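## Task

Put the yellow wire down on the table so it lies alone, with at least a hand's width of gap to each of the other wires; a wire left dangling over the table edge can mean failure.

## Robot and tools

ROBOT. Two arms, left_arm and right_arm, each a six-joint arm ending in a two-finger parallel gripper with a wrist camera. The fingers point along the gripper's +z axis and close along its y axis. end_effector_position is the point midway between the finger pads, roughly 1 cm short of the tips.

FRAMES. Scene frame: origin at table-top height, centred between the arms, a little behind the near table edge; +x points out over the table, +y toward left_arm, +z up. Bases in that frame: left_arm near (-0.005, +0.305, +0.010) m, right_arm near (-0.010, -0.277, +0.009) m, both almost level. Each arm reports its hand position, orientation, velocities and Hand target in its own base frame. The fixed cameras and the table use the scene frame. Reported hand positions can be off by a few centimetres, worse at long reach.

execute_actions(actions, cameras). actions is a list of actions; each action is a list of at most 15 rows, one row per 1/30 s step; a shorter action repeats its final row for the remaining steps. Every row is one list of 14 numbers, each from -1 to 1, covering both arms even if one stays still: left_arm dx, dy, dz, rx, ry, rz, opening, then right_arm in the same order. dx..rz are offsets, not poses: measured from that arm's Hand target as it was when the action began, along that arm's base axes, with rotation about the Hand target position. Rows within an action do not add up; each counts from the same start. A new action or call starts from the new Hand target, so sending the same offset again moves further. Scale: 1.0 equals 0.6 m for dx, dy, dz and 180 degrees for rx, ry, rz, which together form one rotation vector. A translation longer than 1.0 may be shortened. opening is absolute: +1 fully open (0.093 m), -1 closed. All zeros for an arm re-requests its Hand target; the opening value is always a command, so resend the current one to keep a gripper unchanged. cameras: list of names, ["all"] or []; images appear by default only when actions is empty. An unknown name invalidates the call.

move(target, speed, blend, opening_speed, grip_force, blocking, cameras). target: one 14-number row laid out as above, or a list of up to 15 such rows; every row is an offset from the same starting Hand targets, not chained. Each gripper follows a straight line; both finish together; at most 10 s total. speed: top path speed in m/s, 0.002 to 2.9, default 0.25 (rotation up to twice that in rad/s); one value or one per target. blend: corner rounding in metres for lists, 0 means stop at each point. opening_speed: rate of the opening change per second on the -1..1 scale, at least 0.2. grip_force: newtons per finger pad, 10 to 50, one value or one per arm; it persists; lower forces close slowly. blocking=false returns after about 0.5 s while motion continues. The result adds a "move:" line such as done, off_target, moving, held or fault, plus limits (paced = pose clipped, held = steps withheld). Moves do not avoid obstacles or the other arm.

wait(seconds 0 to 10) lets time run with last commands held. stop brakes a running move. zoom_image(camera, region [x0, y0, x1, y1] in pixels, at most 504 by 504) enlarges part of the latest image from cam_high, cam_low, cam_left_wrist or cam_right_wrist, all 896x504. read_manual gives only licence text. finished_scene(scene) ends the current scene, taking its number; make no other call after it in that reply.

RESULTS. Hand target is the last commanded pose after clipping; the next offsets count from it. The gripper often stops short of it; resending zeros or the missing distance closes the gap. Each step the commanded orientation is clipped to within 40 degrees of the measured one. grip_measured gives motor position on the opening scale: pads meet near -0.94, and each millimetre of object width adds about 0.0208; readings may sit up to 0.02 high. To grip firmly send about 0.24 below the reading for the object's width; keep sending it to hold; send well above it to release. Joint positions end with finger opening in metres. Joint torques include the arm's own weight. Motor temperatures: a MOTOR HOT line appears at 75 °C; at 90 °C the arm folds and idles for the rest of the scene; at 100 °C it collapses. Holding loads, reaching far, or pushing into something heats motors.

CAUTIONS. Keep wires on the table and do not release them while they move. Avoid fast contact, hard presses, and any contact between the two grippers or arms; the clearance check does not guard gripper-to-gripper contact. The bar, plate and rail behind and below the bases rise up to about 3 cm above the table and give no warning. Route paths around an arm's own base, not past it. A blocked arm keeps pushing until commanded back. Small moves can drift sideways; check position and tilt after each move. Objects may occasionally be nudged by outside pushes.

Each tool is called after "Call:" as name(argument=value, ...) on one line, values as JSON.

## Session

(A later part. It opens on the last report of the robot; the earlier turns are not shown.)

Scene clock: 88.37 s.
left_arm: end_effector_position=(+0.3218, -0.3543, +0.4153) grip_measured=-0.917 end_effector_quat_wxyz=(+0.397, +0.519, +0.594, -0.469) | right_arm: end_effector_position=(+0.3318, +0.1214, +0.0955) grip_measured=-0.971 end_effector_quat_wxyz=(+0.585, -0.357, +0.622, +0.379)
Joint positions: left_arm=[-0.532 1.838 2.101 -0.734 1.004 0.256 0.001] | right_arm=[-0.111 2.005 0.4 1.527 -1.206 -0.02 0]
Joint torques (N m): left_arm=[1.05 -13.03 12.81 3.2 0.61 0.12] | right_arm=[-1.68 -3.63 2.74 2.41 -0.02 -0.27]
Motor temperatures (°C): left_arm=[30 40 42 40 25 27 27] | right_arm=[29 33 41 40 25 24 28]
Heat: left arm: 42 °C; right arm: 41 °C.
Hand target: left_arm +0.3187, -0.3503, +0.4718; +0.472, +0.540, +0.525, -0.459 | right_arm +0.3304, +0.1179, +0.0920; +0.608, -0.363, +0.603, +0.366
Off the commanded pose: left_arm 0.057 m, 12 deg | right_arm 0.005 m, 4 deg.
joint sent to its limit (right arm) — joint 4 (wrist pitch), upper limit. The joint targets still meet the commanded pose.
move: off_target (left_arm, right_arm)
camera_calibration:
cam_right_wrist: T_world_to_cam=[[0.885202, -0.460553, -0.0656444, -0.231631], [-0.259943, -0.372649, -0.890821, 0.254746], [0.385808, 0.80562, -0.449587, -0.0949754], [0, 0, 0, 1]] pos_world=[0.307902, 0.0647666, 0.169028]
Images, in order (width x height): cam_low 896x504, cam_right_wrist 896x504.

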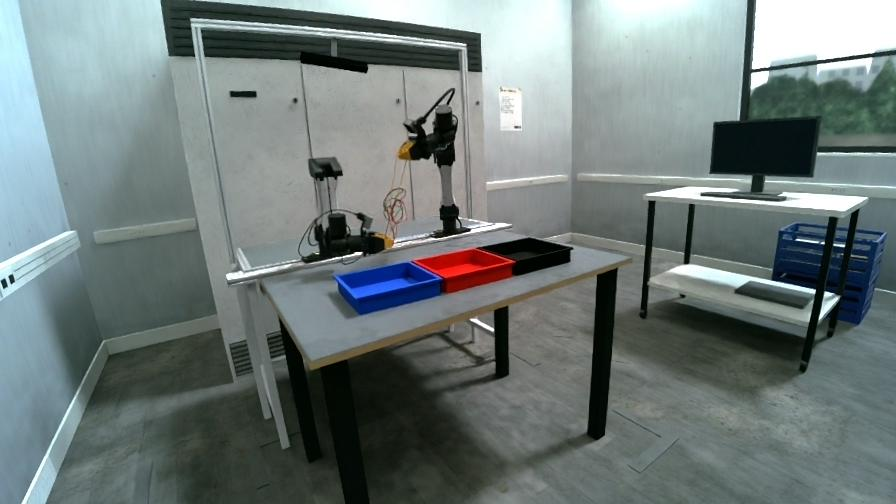

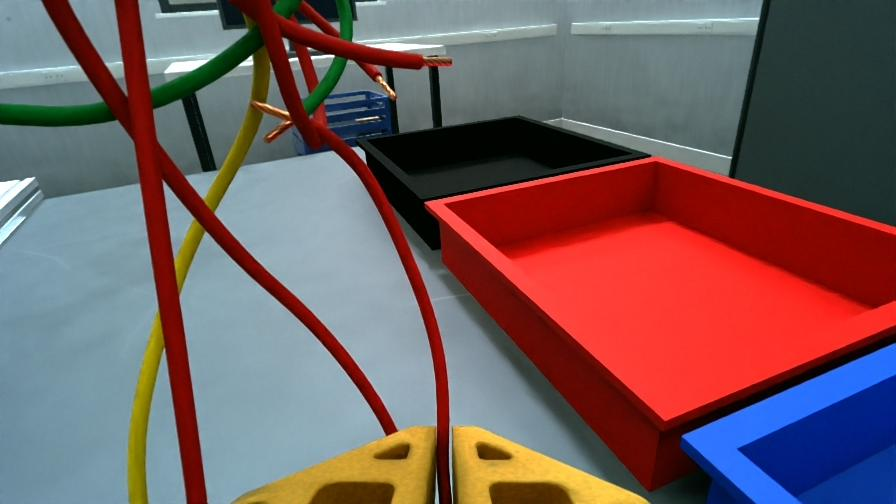

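Call:
zoom_image(camera="cam_low", region=[375, 180, 415, 245])

Call:
move(target=[0,0,-0.09,0,0,0,-0.924208,0,0,0,0,0,0,-1], speed=0.15, cameras=["cam_right_wrist","cam_left_wrist"])

Scaled by 7.754 from the camera's 896x504 image, which has a finer 1280x720 frame.

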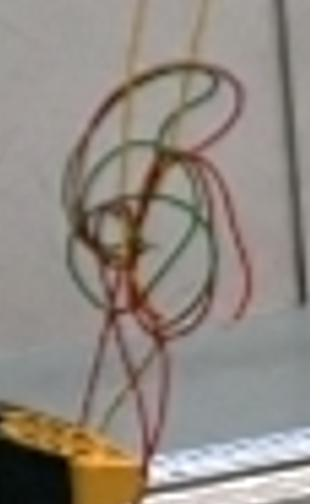

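Scene clock: 95.43 s.
left_arm: end_effector_position=(+0.3258, -0.3577, +0.3975) grip_measured=-0.917 end_effector_quat_wxyz=(+0.449, +0.535, +0.548, -0.461) | right_arm: end_effector_position=(+0.3320, +0.1193, +0.0894) grip_measured=-0.971 end_effector_quat_wxyz=(+0.585, -0.358, +0.624, +0.375)
Joint positions: left_arm=[-0.532 1.755 1.827 -0.406 1.015 0.26 0.001] | right_arm=[-0.117 2.026 0.4 1.527 -1.206 -0.044 0]
Joint torques (N m): left_arm=[0.81 -13.07 7.24 2.58 0.4 0.05] | right_arm=[-1.2 -5.53 2.55 2.43 -0.04 -0.02]
Heat: left arm: 44 °C; right arm: 41 °C.
Hand target: left_arm +0.3186, -0.3503, +0.4179; +0.472, +0.540, +0.525, -0.459 | right_arm +0.3305, +0.1179, +0.0919; +0.608, -0.363, +0.603, +0.366
Off the commanded pose: left_arm 0.023 m, 4 deg | right_arm 0.003 m, 4 deg.
joint sent to its limit (right arm) — joint 4 (wrist pitch), upper limit. The joint targets still meet the commanded pose.
move: off_target (left_arm, right_arm)
camera_calibration:
cam_left_wrist: T_world_to_cam=[[-0.999784, 0.0175216, 0.0111405, 0.327798], [0.000679812, 0.56388, -0.825856, 0.567955], [-0.0207522, -0.825671, -0.563771, 0.0201305], [0, 0, 0, 1]] pos_world=[0.327759, -0.309381, 0.476746]
cam_right_wrist: T_world_to_cam=[[0.882745, -0.465843, -0.0612432, -0.232257], [-0.261463, -0.37874, -0.887802, 0.249612], [0.390382, 0.799716, -0.456132, -0.0963199], [0, 0, 0, 1]] pos_world=[0.30789, 0.0633708, 0.163447]
Images, in order (width x height): cam_left_wrist 896x504, cam_right_wrist 896x504.

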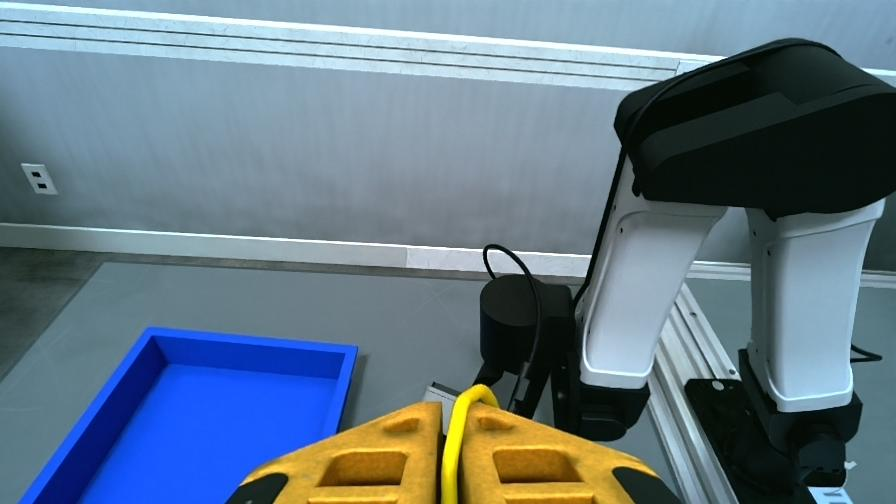

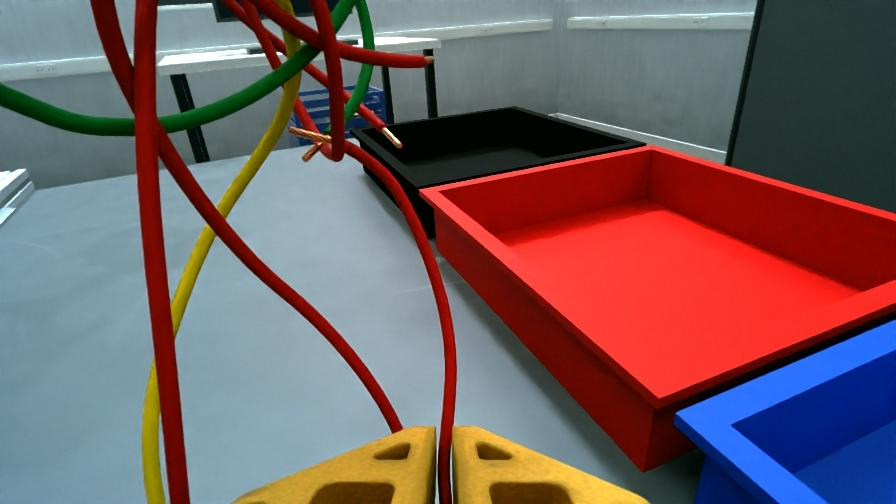

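Call:
move(target=[[0,0,0.08,0,0,0,-0.924208,0,0,0,0,0,0,-1],[0.06,0,-0.06,0,0,0,-0.924208,0,0,0,0,0,0,-1],[0.06,0,0.08,0,0,0,-0.924208,0,0,0,0,0,0,-1],[-0.06,0.1,-0.06,0,0,0,-0.924208,0,0,0,0,0,0,-1],[-0.06,0.1,0.08,0,0,0,-0.924208,0,0,0,0,0,0,-1],[0,0,0,0,0,0,-0.924208,0,0,0,0,0,0,-1]], speed=0.3, blend=0.01, cameras=["cam_right_wrist","cam_low"])

Call:
zoom_image(camera="cam_low", region=[365, 140, 435, 250])

Scene clock: 103.57 s.
left_arm: end_effector_position=(+0.3152, -0.3505, +0.4078) grip_measured=-0.917 end_effector_quat_wxyz=(+0.454, +0.539, +0.534, -0.468) | right_arm: end_effector_position=(+0.3295, +0.1204, +0.0896) grip_measured=-0.971 end_effector_quat_wxyz=(+0.582, -0.364, +0.620, +0.380)
Joint positions: left_arm=[-0.524 1.716 1.801 -0.39 1.046 0.256 0.001] | right_arm=[-0.118 2.027 0.4 1.528 -1.225 -0.045 0]
Joint torques (N m): left_arm=[0.23 -9.03 9.26 2.46 0.04 0.04] | right_arm=[-0.92 -5.57 2.59 2.41 0.11 0]
Heat: left arm: 44 °C; right arm: 42 °C.
Hand target: left_arm +0.3188, -0.3502, +0.4177; +0.472, +0.539, +0.525, -0.459 | right_arm +0.3305, +0.1178, +0.0920; +0.608, -0.363, +0.603, +0.366
Off the commanded pose: left_arm 0.011 m, 2 deg | right_arm 0.004 m, 4 deg.
joint sent to its limit (right arm) — joint 4 (wrist pitch), upper limit. The joint targets still meet the commanded pose.
move: off_target (left_arm, right_arm)
camera_calibration:
cam_right_wrist: T_world_to_cam=[[0.89106, -0.449889, -0.0601043, -0.234274], [-0.252998, -0.382366, -0.8887, 0.247266], [0.376834, 0.807091, -0.454532, -0.0926732], [0, 0, 0, 1]] pos_world=[0.306233, 0.0639447, 0.163542]
Images, in order (width x height): cam_low 896x504, cam_right_wrist 896x504.

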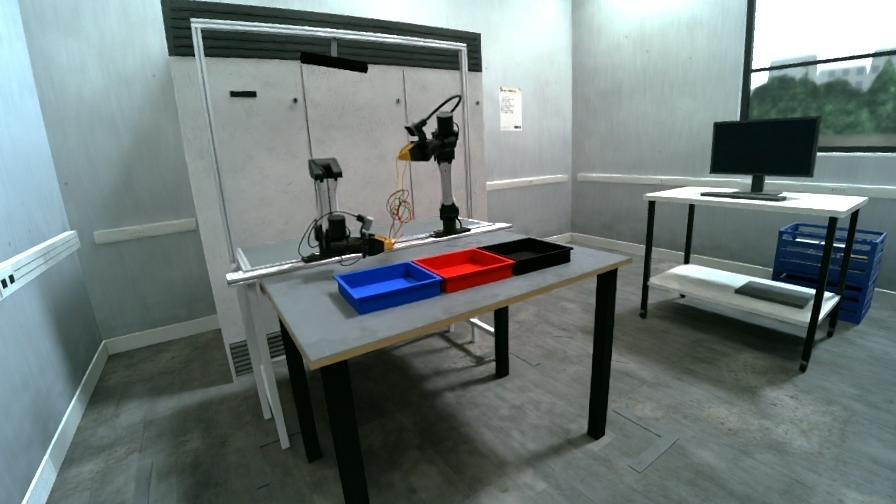

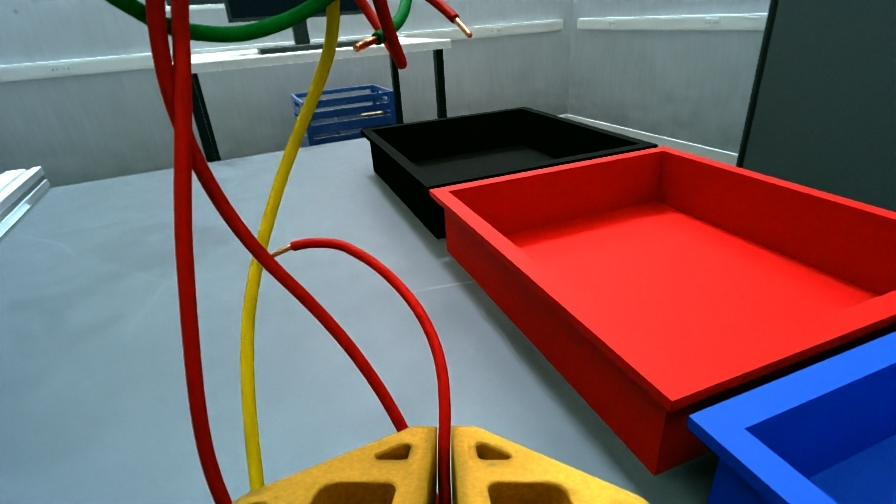

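Scaled by 4.582 from the camera's 896x504 image, which has a finer 1280x720 frame.

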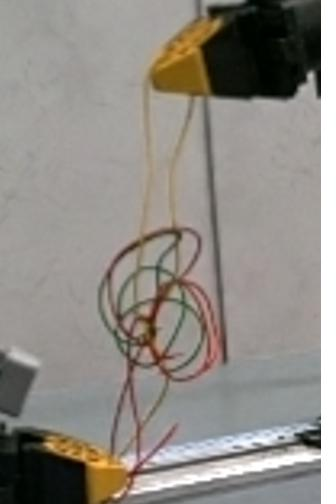

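Call:
move(target=[[0.07,-0.05,0.09,0,0,0,-0.924208,0,0,0,0,0,0,-1],[0.07,-0.05,-0.06,0,0,0,-0.924208,0,0,0,0,0,0,-1],[-0.07,0.1,0.1,0,0,0,-0.924208,0,0,0,0,0,0,-1],[-0.07,0.1,-0.06,0,0,0,-0.924208,0,0,0,0,0,0,-1],[0.07,0.1,0.1,0,0,0,-0.924208,0,0,0,0,0,0,-1],[0.07,0,-0.06,0,0,0,-0.924208,0,0,0,0,0,0,-1],[0,0,0.1,0,0,0,-0.924208,0,0,0,0,0,0,-1],[0,0,0,0,0,0,-0.924208,0,0,0,0,0,0,-1]], speed=0.3, blend=0.01, cameras=["cam_right_wrist","cam_low"])

Call:
zoom_image(camera="cam_low", region=[365, 140, 435, 250])

Scene clock: 113.63 s.
left_arm: end_effector_position=(+0.3199, -0.3561, +0.4069) grip_measured=-0.917 end_effector_quat_wxyz=(+0.454, +0.540, +0.532, -0.468) | right_arm: end_effector_position=(+0.3303, +0.1206, +0.0901) grip_measured=-0.971 end_effector_quat_wxyz=(+0.583, -0.365, +0.619, +0.379)
Joint positions: left_arm=[-0.53 1.744 1.83 -0.39 1.043 0.257 0.001] | right_arm=[-0.117 2.027 0.404 1.528 -1.225 -0.046 0]
Joint torques (N m): left_arm=[0.7 -11.88 6.94 2.36 0.08 0.03] | right_arm=[-1.13 -5.63 2.39 2.38 0.13 0.05]
Heat: left arm: 44 °C; right arm: 43 °C.
Hand target: left_arm +0.3187, -0.3502, +0.4178; +0.472, +0.540, +0.525, -0.459 | right_arm +0.3306, +0.1178, +0.0921; +0.609, -0.363, +0.603, +0.366
Off the commanded pose: left_arm 0.012 m, 2 deg | right_arm 0.003 m, 4 deg.
joint sent to its limit (right arm) — joint 4 (wrist pitch), upper limit. The joint targets still meet the commanded pose.
move: off_target (left_arm, right_arm)
camera_calibration:
cam_right_wrist: T_world_to_cam=[[0.891653, -0.449195, -0.0563872, -0.235401], [-0.249316, -0.383252, -0.889359, 0.246895], [0.377885, 0.807058, -0.453719, -0.0933773], [0, 0, 0, 1]] pos_world=[0.306736, 0.0642431, 0.163938]
Images, in order (width x height): cam_low 896x504, cam_right_wrist 896x504.

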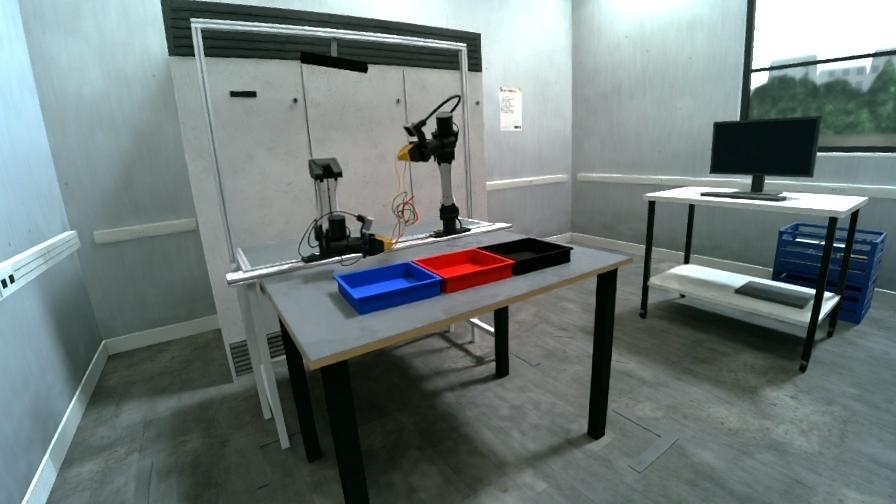

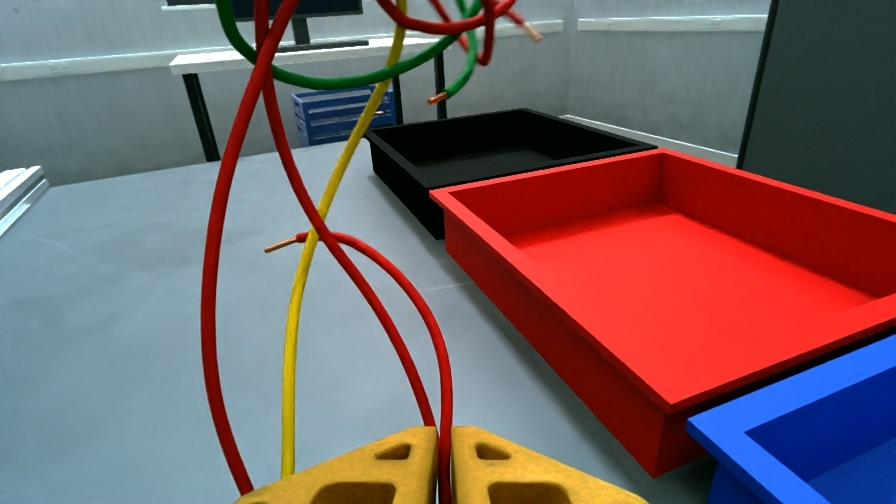

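Scaled by 4.582 from the camera's 896x504 image, which has a finer 1280x720 frame.

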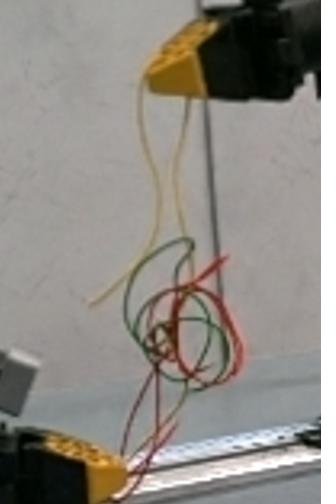

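Call:
move(target=[[0.07,0.1,0.12,0,0,0,-0.924208,0,0,0,0,0,0,-1],[0.07,0.1,-0.06,0,0,0,-0.924208,0,0,0,0,0,0,-1],[-0.07,0.1,0.12,0,0,0,-0.924208,0,0,0,0,0,0,-1],[-0.07,0.1,-0.06,0,0,0,-0.924208,0,0,0,0,0,0,-1],[0.07,0.15,0.12,0,0,0,-0.924208,0,0,0,0,0,0,-1],[0.07,0,-0.06,0,0,0,-0.924208,0,0,0,0,0,0,-1],[0,0,0.14,0,0,0,-0.924208,0,0,0,0,0,0,-1],[0,0.05,0.05,0,0,0,-0.924208,0,0,0,0,0,0,-1]], speed=0.32, blend=0.01, cameras=["cam_right_wrist","cam_low"])

Call:
zoom_image(camera="cam_low", region=[365, 130, 435, 250])

Scene clock: 122.57 s.
left_arm: end_effector_position=(+0.3278, -0.3249, +0.4332) grip_measured=-0.917 end_effector_quat_wxyz=(+0.457, +0.534, +0.544, -0.459) | right_arm: end_effector_position=(+0.3294, +0.1206, +0.0897) grip_measured=-0.971 end_effector_quat_wxyz=(+0.582, -0.364, +0.620, +0.380)
Joint positions: left_arm=[-0.452 1.754 1.977 -0.576 1.086 0.302 0.001] | right_arm=[-0.118 2.027 0.4 1.528 -1.226 -0.045 0]
Joint torques (N m): left_arm=[0.34 -12 6.71 2.39 0.42 0.02] | right_arm=[-1.11 -5.46 2.43 2.37 0.13 0.02]
Heat: left arm: 43 °C; right arm: 44 °C.
Hand target: left_arm +0.3187, -0.3202, +0.4477; +0.471, +0.539, +0.525, -0.459 | right_arm +0.3305, +0.1179, +0.0921; +0.608, -0.363, +0.603, +0.366
Off the commanded pose: left_arm 0.018 m, 3 deg | right_arm 0.004 m, 4 deg.
joint sent to its limit (right arm) — joint 4 (wrist pitch), upper limit. The joint targets still meet the commanded pose.
move: off_target (left_arm, right_arm)
camera_calibration:
cam_right_wrist: T_world_to_cam=[[0.891581, -0.44891, -0.0596986, -0.234342], [-0.252167, -0.382629, -0.888824, 0.247138], [0.376159, 0.807512, -0.454344, -0.0927288], [0, 0, 0, 1]] pos_world=[0.306136, 0.0642431, 0.163541]
Images, in order (width x height): cam_low 896x504, cam_right_wrist 896x504.

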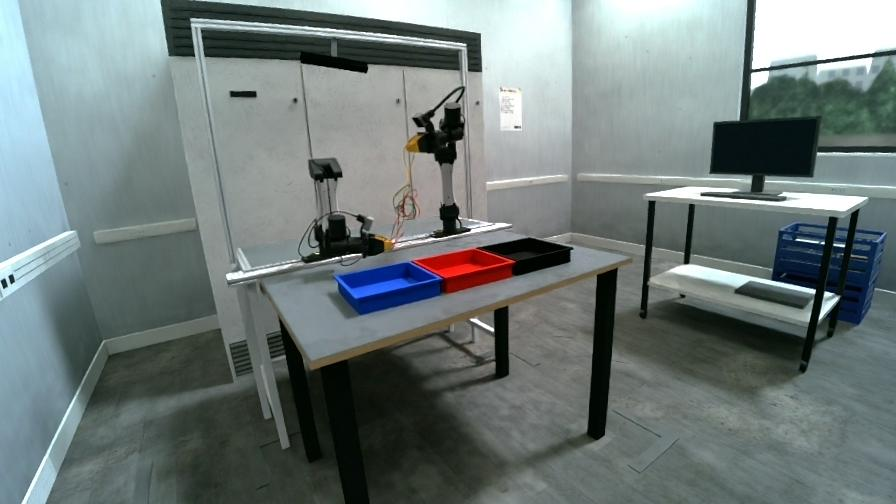

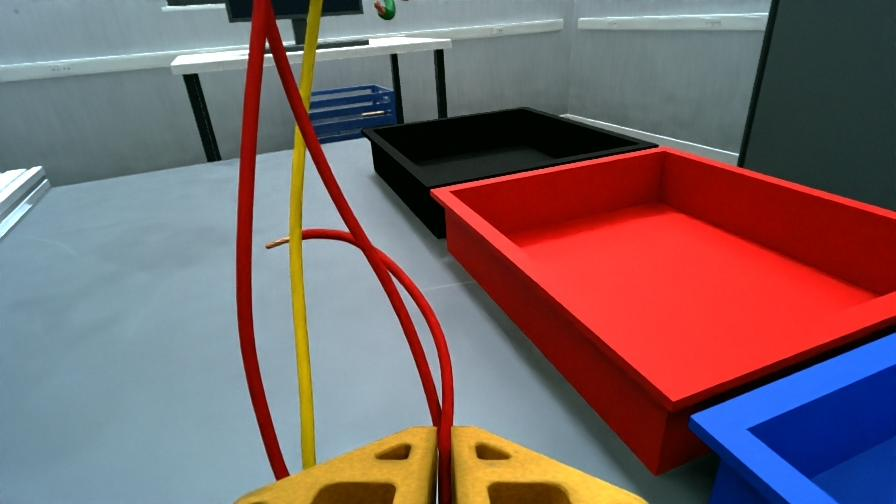

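Scaled by 4.200 from the camera's 896x504 image, which has a finer 1280x720 frame.

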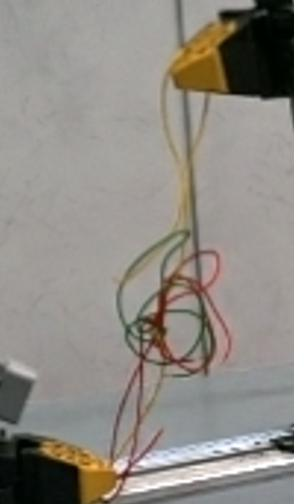

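Call:
move(target=[0,0,-0.3,0,0,0,-0.924208,0,-0.03,-0.07,-0.147,0.078,0,-1], speed=0.2)

Call:
move(target=[0,0,0,0,0,0,-0.924208,0,0,0,0,0,0,0], opening_speed=1.5)

Call:
move(target=[0,0,0,0,0,0,-0.924208,-0.05,-0.12,0.2,0,0,0,0], speed=0.2, cameras=["all"])

Call:
zoom_image(camera="cam_low", region=[345, 150, 445, 270])

Scene clock: 133.57 s.
left_arm: end_effector_position=(+0.3201, -0.3216, +0.2663) grip_measured=-0.917 end_effector_quat_wxyz=(+0.467, +0.537, +0.533, -0.458) | right_arm: end_effector_position=(+0.3251, +0.0995, +0.0432) grip_measured=-0.971 end_effector_quat_wxyz=(+0.427, -0.438, +0.745, +0.268)
Joint positions: left_arm=[-0.452 1.647 1.155 0.173 1.091 0.298 0.001] | right_arm=[-0.118 1.688 0.613 0.063 -0.952 -0.887 0]
Joint torques (N m): left_arm=[0.36 -8.84 6.87 2.34 0.34 0.07] | right_arm=[-0.1 -7.02 7.65 1.08 -0.32 0.01]
Heat: left arm: 42 °C; right arm: 43 °C.
Hand target: left_arm +0.3187, -0.3202, +0.2678; +0.472, +0.540, +0.525, -0.459 | right_arm +0.3305, +0.0998, +0.0500; +0.432, -0.445, +0.740, +0.260
Off the commanded pose: left_arm 0.002 m, 1 deg | right_arm 0.009 m, 1 deg.
move: done

Scene clock: 134.47 s.
left_arm: end_effector_position=(+0.3200, -0.3216, +0.2664) grip_measured=-0.917 end_effector_quat_wxyz=(+0.467, +0.537, +0.533, -0.458) | right_arm: end_effector_position=(+0.3255, +0.0994, +0.0434) grip_measured=-0.001 end_effector_quat_wxyz=(+0.427, -0.438, +0.744, +0.268)
Joint positions: left_arm=[-0.452 1.647 1.155 0.174 1.091 0.297 0.001] | right_arm=[-0.118 1.688 0.614 0.063 -0.952 -0.888 0.045]
Joint torques (N m): left_arm=[0.36 -8.84 6.86 2.35 0.34 0.04] | right_arm=[-0.01 -7.06 7.58 1.13 -0.32 0.04]
Heat: left arm: 42 °C; right arm: 43 °C.
Hand target: left_arm +0.3187, -0.3202, +0.2678; +0.472, +0.540, +0.525, -0.459 | right_arm +0.3305, +0.0998, +0.0500; +0.432, -0.445, +0.740, +0.260
Off the commanded pose: left_arm 0.002 m, 1 deg | right_arm 0.008 m, 1 deg.
move: done

Scene clock: 136.33 s.
left_arm: end_effector_position=(+0.3200, -0.3216, +0.2664) grip_measured=-0.917 end_effector_quat_wxyz=(+0.467, +0.537, +0.533, -0.458) | right_arm: end_effector_position=(+0.2978, +0.0297, +0.1653) grip_measured=-0.001 end_effector_quat_wxyz=(+0.428, -0.446, +0.743, +0.258)
Joint positions: left_arm=[-0.452 1.647 1.155 0.174 1.091 0.297 0.001] | right_arm=[-0.408 1.469 1.016 -0.979 -1.041 -1.409 0.045]
Joint torques (N m): left_arm=[0.36 -8.83 6.86 2.34 0.34 0.04] | right_arm=[-1.03 -4.11 9.18 0.38 -0.59 0.04]
Heat: left arm: 42 °C; right arm: 42 °C.
Hand target: left_arm +0.3187, -0.3202, +0.2678; +0.472, +0.540, +0.525, -0.459 | right_arm +0.3005, +0.0279, +0.1701; +0.432, -0.445, +0.740, +0.260
Off the commanded pose: left_arm 0.002 m, 1 deg | right_arm 0.006 m, 1 deg.
move: done
camera_calibration:
cam_left_wrist: T_world_to_cam=[[-0.999496, 0.0160773, -0.0273629, 0.332619], [0.0317116, 0.540116, -0.840993, 0.425743], [0.00125826, -0.841437, -0.540354, -0.0423278], [0, 0, 0, 1]] pos_world=[0.319004, -0.270914, 0.344276]
cam_right_wrist: T_world_to_cam=[[0.878634, -0.477387, -0.0102024, -0.245976], [-0.397024, -0.71852, -0.571052, 0.27224], [0.265282, 0.505796, -0.82085, 0.12954], [0, 0, 0, 1]] pos_world=[0.289844, 0.0126629, 0.259287]

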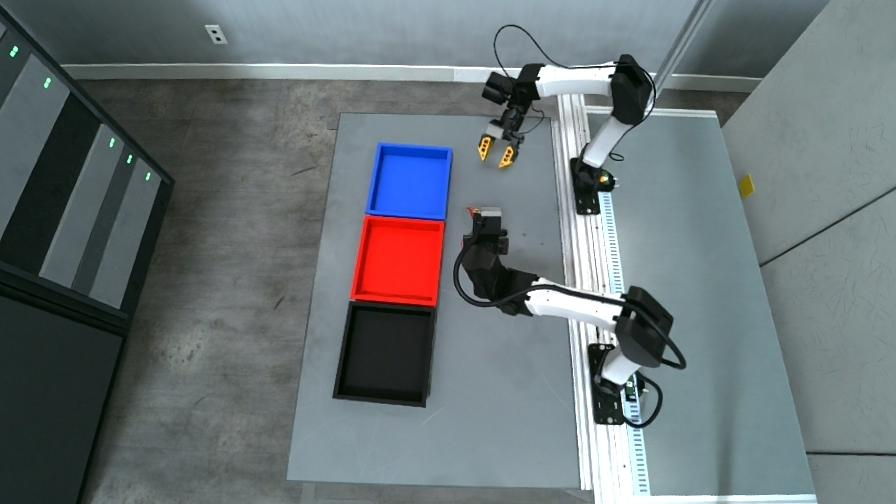

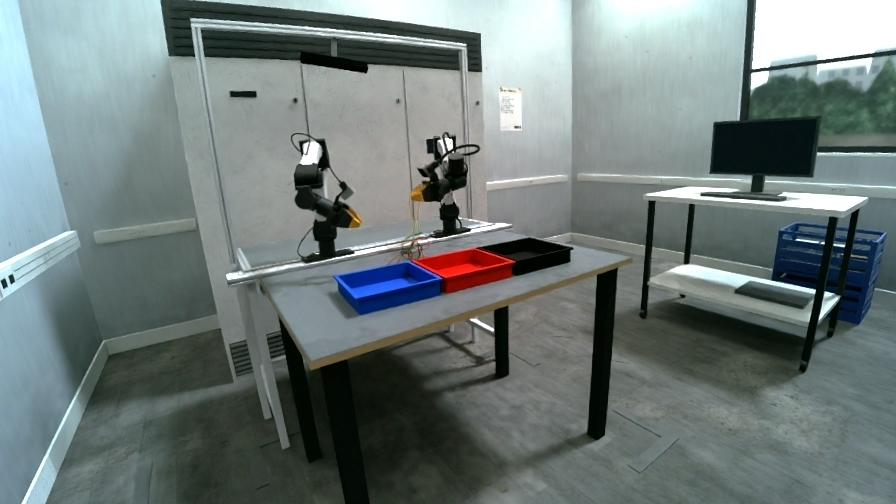

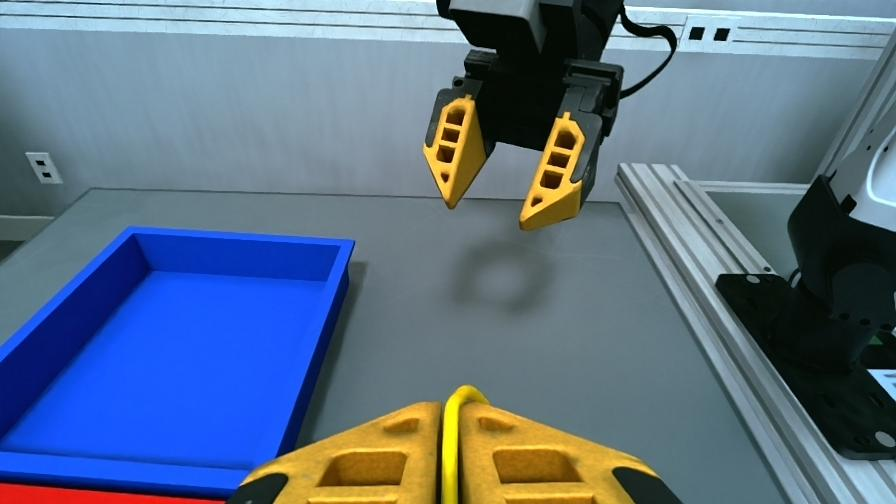

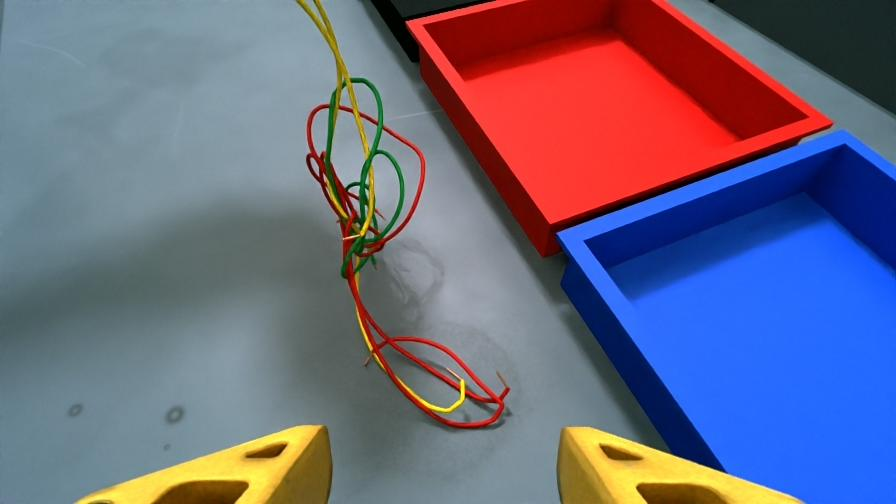

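Scaled by 4.200 from the camera's 896x504 image, which has a finer 1280x720 frame.

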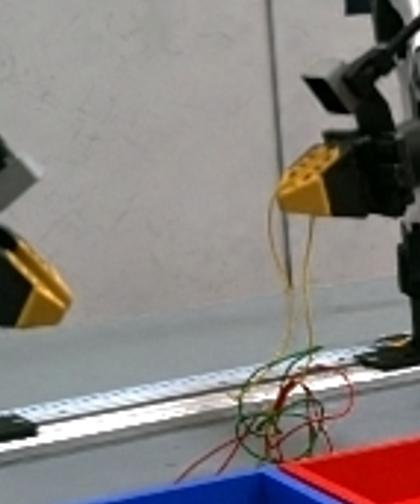

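Call:
zoom_image(camera="cam_right_wrist", region=[270, 40, 530, 450])

Scaled by 1.229 from the camera's 896x504 image, which has a finer 1280x720 frame.

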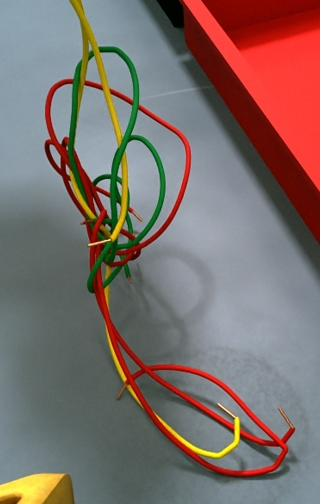

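Call:
move(target=[0,0,0,0,0,0,-0.924208,0.067,0.2,-0.14,0,0,0,-0.2], speed=0.2, cameras=["cam_right_wrist","cam_left_wrist"])

Scene clock: 162.93 s.
left_arm: end_effector_position=(+0.3200, -0.3216, +0.2664) grip_measured=-0.917 end_effector_quat_wxyz=(+0.467, +0.537, +0.533, -0.458) | right_arm: end_effector_position=(+0.3417, +0.1472, +0.0923) grip_measured=-0.199 end_effector_quat_wxyz=(+0.436, -0.447, +0.736, +0.261)
Joint positions: left_arm=[-0.452 1.647 1.155 0.174 1.091 0.297 0.001] | right_arm=[0.062 1.57 0.694 0.059 -0.844 -0.678 0.036]
Joint torques (N m): left_arm=[0.36 -8.84 6.86 2.34 0.34 0.04] | right_arm=[0.05 -4.98 5.93 1.79 -0.23 0.17]
Heat: left arm: 43 °C; right arm: 42 °C.
Hand target: left_arm +0.3187, -0.3202, +0.2678; +0.472, +0.540, +0.525, -0.459 | right_arm +0.3407, +0.1479, +0.0859; +0.432, -0.445, +0.740, +0.260
Off the commanded pose: left_arm 0.002 m, 1 deg | right_arm 0.006 m, 1 deg.
move: done
camera_calibration:
cam_left_wrist: T_world_to_cam=[[-0.999496, 0.0160773, -0.0273629, 0.332619], [0.0317116, 0.540116, -0.840993, 0.425743], [0.00125826, -0.841437, -0.540354, -0.0423278], [0, 0, 0, 1]] pos_world=[0.319004, -0.270914, 0.344276]
cam_right_wrist: T_world_to_cam=[[0.882008, -0.471222, -0.00353693, -0.23185], [-0.383598, -0.713598, -0.5862, 0.328463], [0.273706, 0.518389, -0.810159, -0.00714533], [0, 0, 0, 1]] pos_world=[0.332447, 0.128842, 0.185936]
Images, in order (width x height): cam_left_wrist 896x504, cam_right_wrist 896x504.

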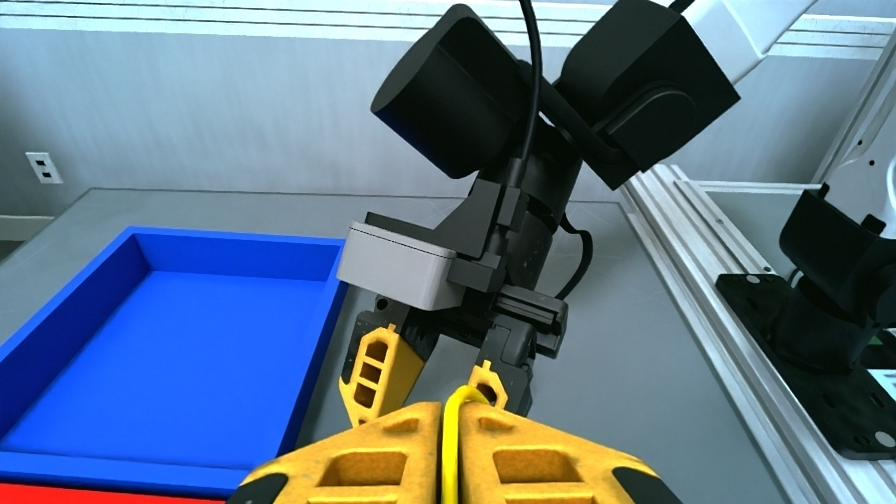

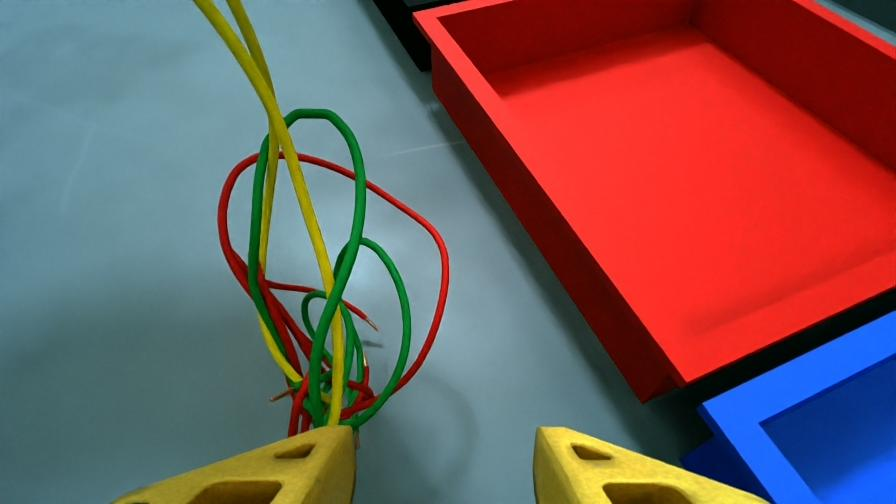

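Call:
move(target=[[0,0,0,0,0,0,-0.924208,0.024,0.072,-0.074,0,0,0,-0.3],[0,0,0,0,0,0,-0.924208,0.0517,0.1217,-0.112,0,0,0,-0.3]], speed=0.15, blend=0.005, cameras=["cam_right_wrist","cam_low"])

Scene clock: 174.80 s.
left_arm: end_effector_position=(+0.3199, -0.3215, +0.2658) grip_measured=-0.917 end_effector_quat_wxyz=(+0.466, +0.536, +0.534, -0.458) | right_arm: end_effector_position=(+0.3638, +0.2186, +0.0170) grip_measured=-0.299 end_effector_quat_wxyz=(+0.423, -0.447, +0.742, +0.265)
Joint positions: left_arm=[-0.452 1.647 1.153 0.174 1.091 0.297 0.001] | right_arm=[0.289 1.941 0.712 0.529 -0.68 -0.469 0.031]
Joint torques (N m): left_arm=[0.36 -8.84 6.99 2.35 0.34 0.04] | right_arm=[-0.18 -6.74 7.21 2.02 -0.07 0.19]
Heat: left arm: 43 °C; right arm: 43 °C.
Hand target: left_arm +0.3187, -0.3203, +0.2679; +0.472, +0.540, +0.525, -0.459 | right_arm +0.3718, +0.2208, +0.0188; +0.432, -0.445, +0.740, +0.260
Off the commanded pose: left_arm 0.003 m, 1 deg | right_arm 0.008 m, 1 deg.
move: done
camera_calibration:
cam_right_wrist: T_world_to_cam=[[0.883679, -0.467427, -0.0249509, -0.218986], [-0.39662, -0.719377, -0.570255, 0.349439], [0.248603, 0.513818, -0.821089, -0.100858], [0, 0, 0, 1]] pos_world=[0.357181, 0.200841, 0.110992]
Images, in order (width x height): cam_low 896x504, cam_right_wrist 896x504.

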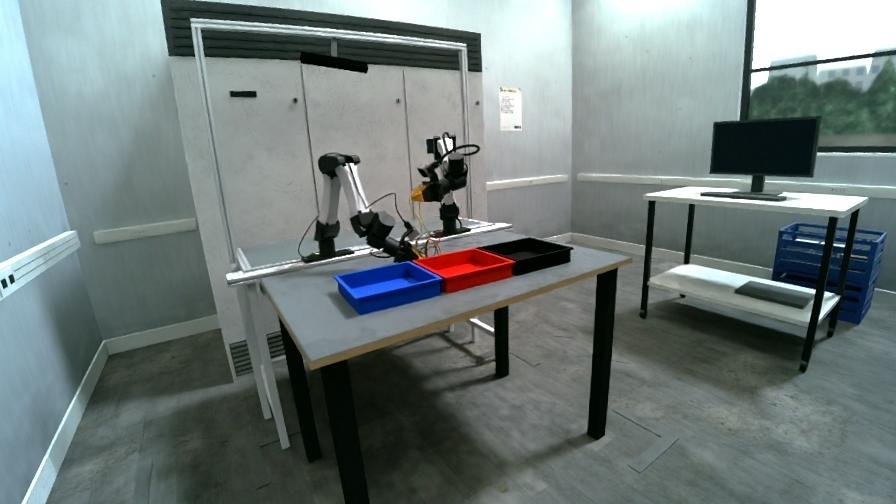

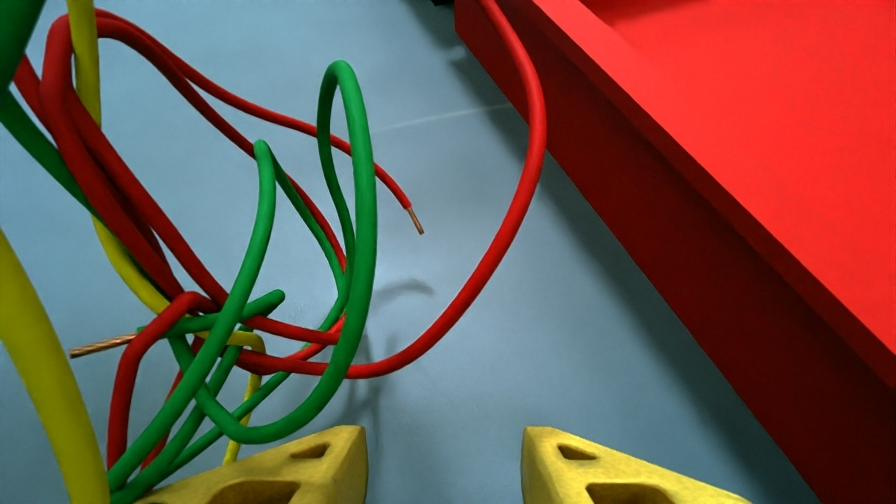

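Call:
move(target=[0,0,0,0,0,0,-0.924208,0.002,0.057,0.003,0,0,0,-0.3], speed=0.12, cameras=["cam_right_wrist"])

Scene clock: 183.90 s.
left_arm: end_effector_position=(+0.3199, -0.3215, +0.2658) grip_measured=-0.917 end_effector_quat_wxyz=(+0.466, +0.536, +0.534, -0.458) | right_arm: end_effector_position=(+0.3646, +0.2524, +0.0183) grip_measured=-0.299 end_effector_quat_wxyz=(+0.422, -0.448, +0.742, +0.265)
Joint positions: left_arm=[-0.452 1.647 1.153 0.174 1.091 0.297 0.001] | right_arm=[0.389 1.97 0.757 0.556 -0.602 -0.395 0.031]
Joint torques (N m): left_arm=[0.36 -8.83 7.01 2.34 0.34 0.04] | right_arm=[-0.13 -7.23 7.39 2.15 -0.06 0.18]
Heat: left arm: 43 °C; right arm: 43 °C.
Hand target: left_arm +0.3187, -0.3203, +0.2679; +0.472, +0.540, +0.525, -0.459 | right_arm +0.3730, +0.2550, +0.0206; +0.432, -0.445, +0.740, +0.260
Off the commanded pose: left_arm 0.003 m, 1 deg | right_arm 0.009 m, 1 deg.
move: done
camera_calibration:
cam_right_wrist: T_world_to_cam=[[0.884597, -0.46576, -0.0235738, -0.204641], [-0.395321, -0.72208, -0.567734, 0.375034], [0.247406, 0.511535, -0.822875, -0.116416], [0, 0, 0, 1]] pos_world=[0.358086, 0.235041, 0.1123]
Images, in order (width x height): cam_right_wrist 896x504.

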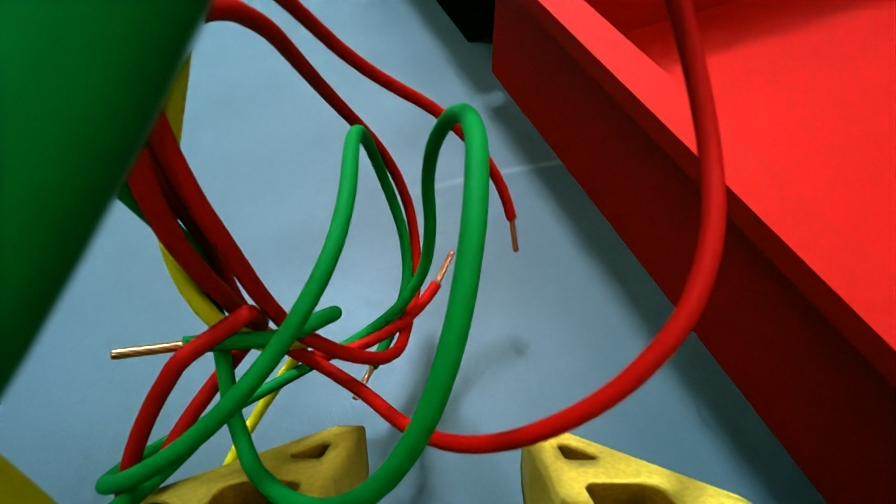

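Call:
move(target=[0,0,0,0,0,0,-0.924208,0.0,0.02,0.006,0,0,0,-0.3], speed=0.12)

Call:
move(target=[0,0,0,0,0,0,-0.924208,0,0,0,0,0,0,-1], opening_speed=0.8, cameras=["cam_right_wrist"])

Scene clock: 188.23 s.
left_arm: end_effector_position=(+0.3199, -0.3215, +0.2658) grip_measured=-0.917 end_effector_quat_wxyz=(+0.466, +0.536, +0.534, -0.458) | right_arm: end_effector_position=(+0.3662, +0.2636, +0.0230) grip_measured=-0.299 end_effector_quat_wxyz=(+0.425, -0.448, +0.741, +0.264)
Joint positions: left_arm=[-0.452 1.647 1.153 0.174 1.091 0.297 0.001] | right_arm=[0.419 1.97 0.777 0.556 -0.575 -0.372 0.031]
Joint torques (N m): left_arm=[0.36 -8.83 7.02 2.34 0.34 0.04] | right_arm=[0.03 -7.05 7.6 2.06 -0.03 0.23]
Heat: left arm: 43 °C; right arm: 43 °C.
Hand target: left_arm +0.3187, -0.3203, +0.2679; +0.472, +0.540, +0.525, -0.459 | right_arm +0.3730, +0.2670, +0.0241; +0.432, -0.445, +0.740, +0.260
Off the commanded pose: left_arm 0.003 m, 1 deg | right_arm 0.008 m, 1 deg.
move: done

Scene clock: 189.33 s.
left_arm: end_effector_position=(+0.3199, -0.3215, +0.2659) grip_measured=-0.917 end_effector_quat_wxyz=(+0.467, +0.536, +0.533, -0.458) | right_arm: end_effector_position=(+0.3663, +0.2634, +0.0229) grip_measured=-0.977 end_effector_quat_wxyz=(+0.425, -0.447, +0.741, +0.263)
Joint positions: left_arm=[-0.452 1.647 1.153 0.175 1.091 0.297 0.001] | right_arm=[0.419 1.97 0.777 0.556 -0.574 -0.371 0]
Joint torques (N m): left_arm=[0.36 -8.84 7.01 2.34 0.34 0.04] | right_arm=[0.05 -7.27 7.49 2.03 -0.06 0.18]
Heat: left arm: 43 °C; right arm: 43 °C.
Hand target: left_arm +0.3187, -0.3203, +0.2679; +0.472, +0.540, +0.525, -0.459 | right_arm +0.3730, +0.2670, +0.0241; +0.432, -0.445, +0.740, +0.260
Off the commanded pose: left_arm 0.003 m, 1 deg | right_arm 0.008 m, 1 deg.
move: done
camera_calibration:
cam_right_wrist: T_world_to_cam=[[0.882823, -0.469334, -0.0186768, -0.199518], [-0.394634, -0.719575, -0.571381, 0.385433], [0.254729, 0.511799, -0.820472, -0.121412], [0, 0, 0, 1]] pos_world=[0.359171, 0.245846, 0.116887]
Images, in order (width x height): cam_right_wrist 896x504.

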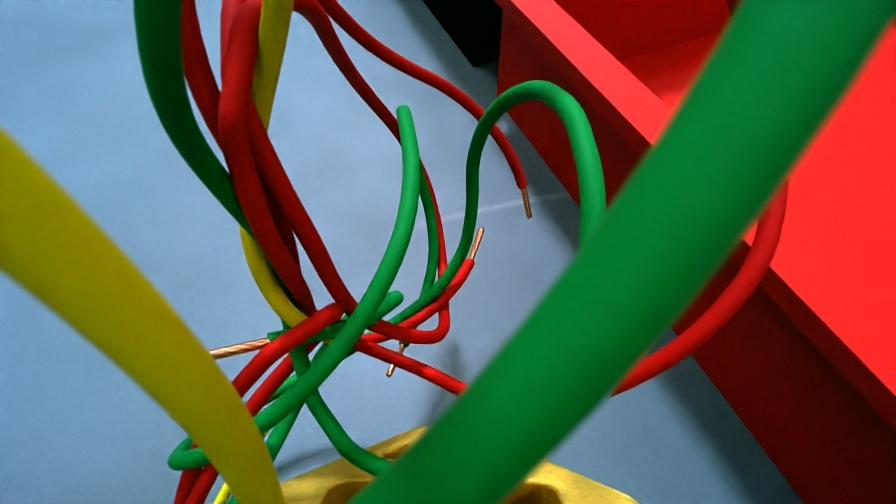

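Call:
move(target=[0,0.1,0.25,0,0,0,-0.924208,0,-0.05,0,0,0,0,-1], speed=0.15, cameras=["cam_right_wrist","cam_low"])

Call:
zoom_image(camera="cam_low", region=[365, 130, 465, 270])

Scene clock: 194.63 s.
left_arm: end_effector_position=(+0.3175, -0.2622, +0.4124) grip_measured=-0.917 end_effector_quat_wxyz=(+0.465, +0.532, +0.536, -0.462) | right_arm: end_effector_position=(+0.3772, +0.2383, +0.0224) grip_measured=-0.977 end_effector_quat_wxyz=(+0.434, -0.442, +0.742, +0.256)
Joint positions: left_arm=[-0.293 1.603 1.732 -0.579 1.24 0.428 0.001] | right_arm=[0.343 1.97 0.767 0.556 -0.617 -0.417 0]
Joint torques (N m): left_arm=[0.73 -6.84 9.32 1.86 0.5 0.23] | right_arm=[-0.96 -9.92 4.83 1.74 -0.28 0.05]
Heat: left arm: 43 °C; right arm: 43 °C.
Hand target: left_arm +0.3187, -0.2603, +0.4178; +0.472, +0.540, +0.525, -0.459 | right_arm +0.3731, +0.2370, +0.0242; +0.432, -0.445, +0.740, +0.260
Off the commanded pose: left_arm 0.006 m, 2 deg | right_arm 0.005 m, 1 deg.
move: done
camera_calibration:
cam_right_wrist: T_world_to_cam=[[0.874227, -0.485489, -0.00519641, -0.21408], [-0.398296, -0.711015, -0.579499, 0.370832], [0.277645, 0.508683, -0.814957, -0.119793], [0, 0, 0, 1]] pos_world=[0.368115, 0.220671, 0.116158]
Images, in order (width x height): cam_low 896x504, cam_right_wrist 896x504.

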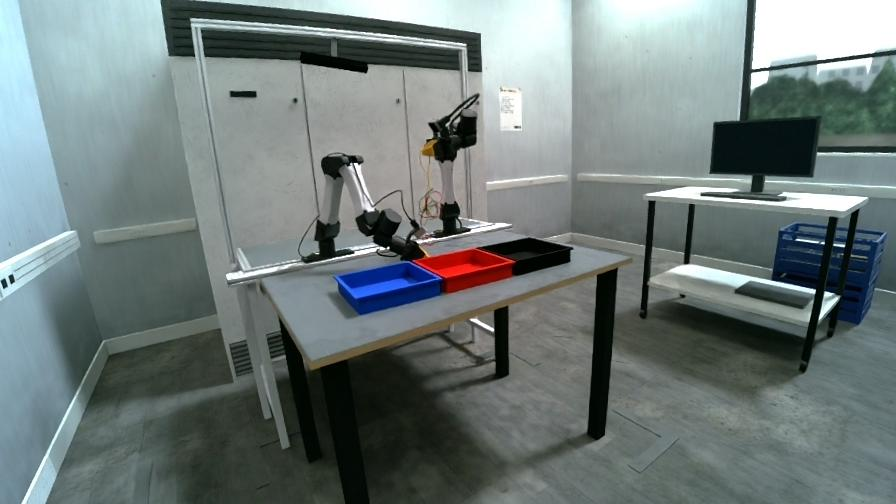

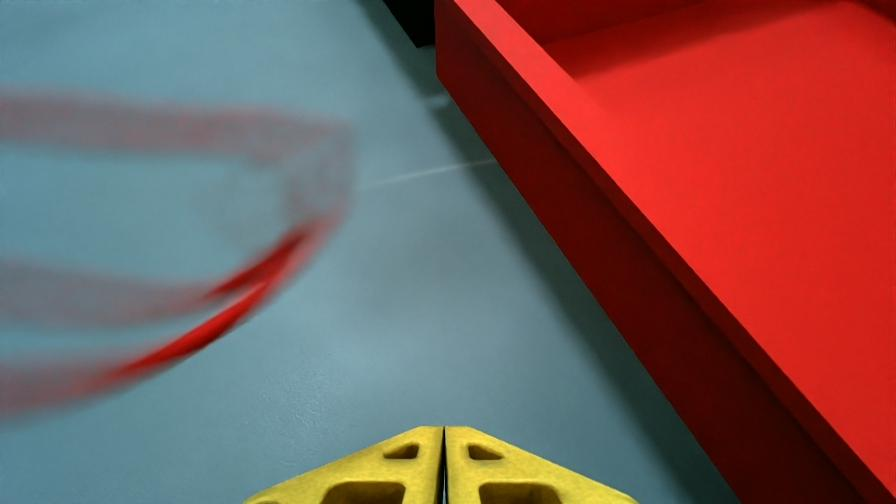

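Scaled by 3.600 from the camera's 896x504 image, which has a finer 1280x720 frame.

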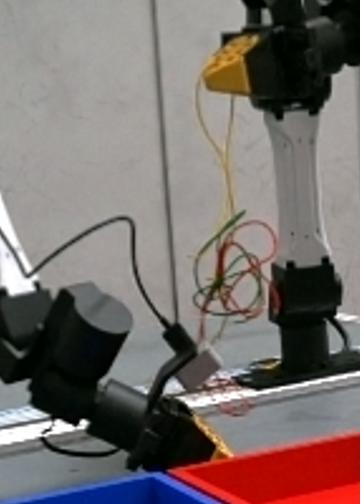

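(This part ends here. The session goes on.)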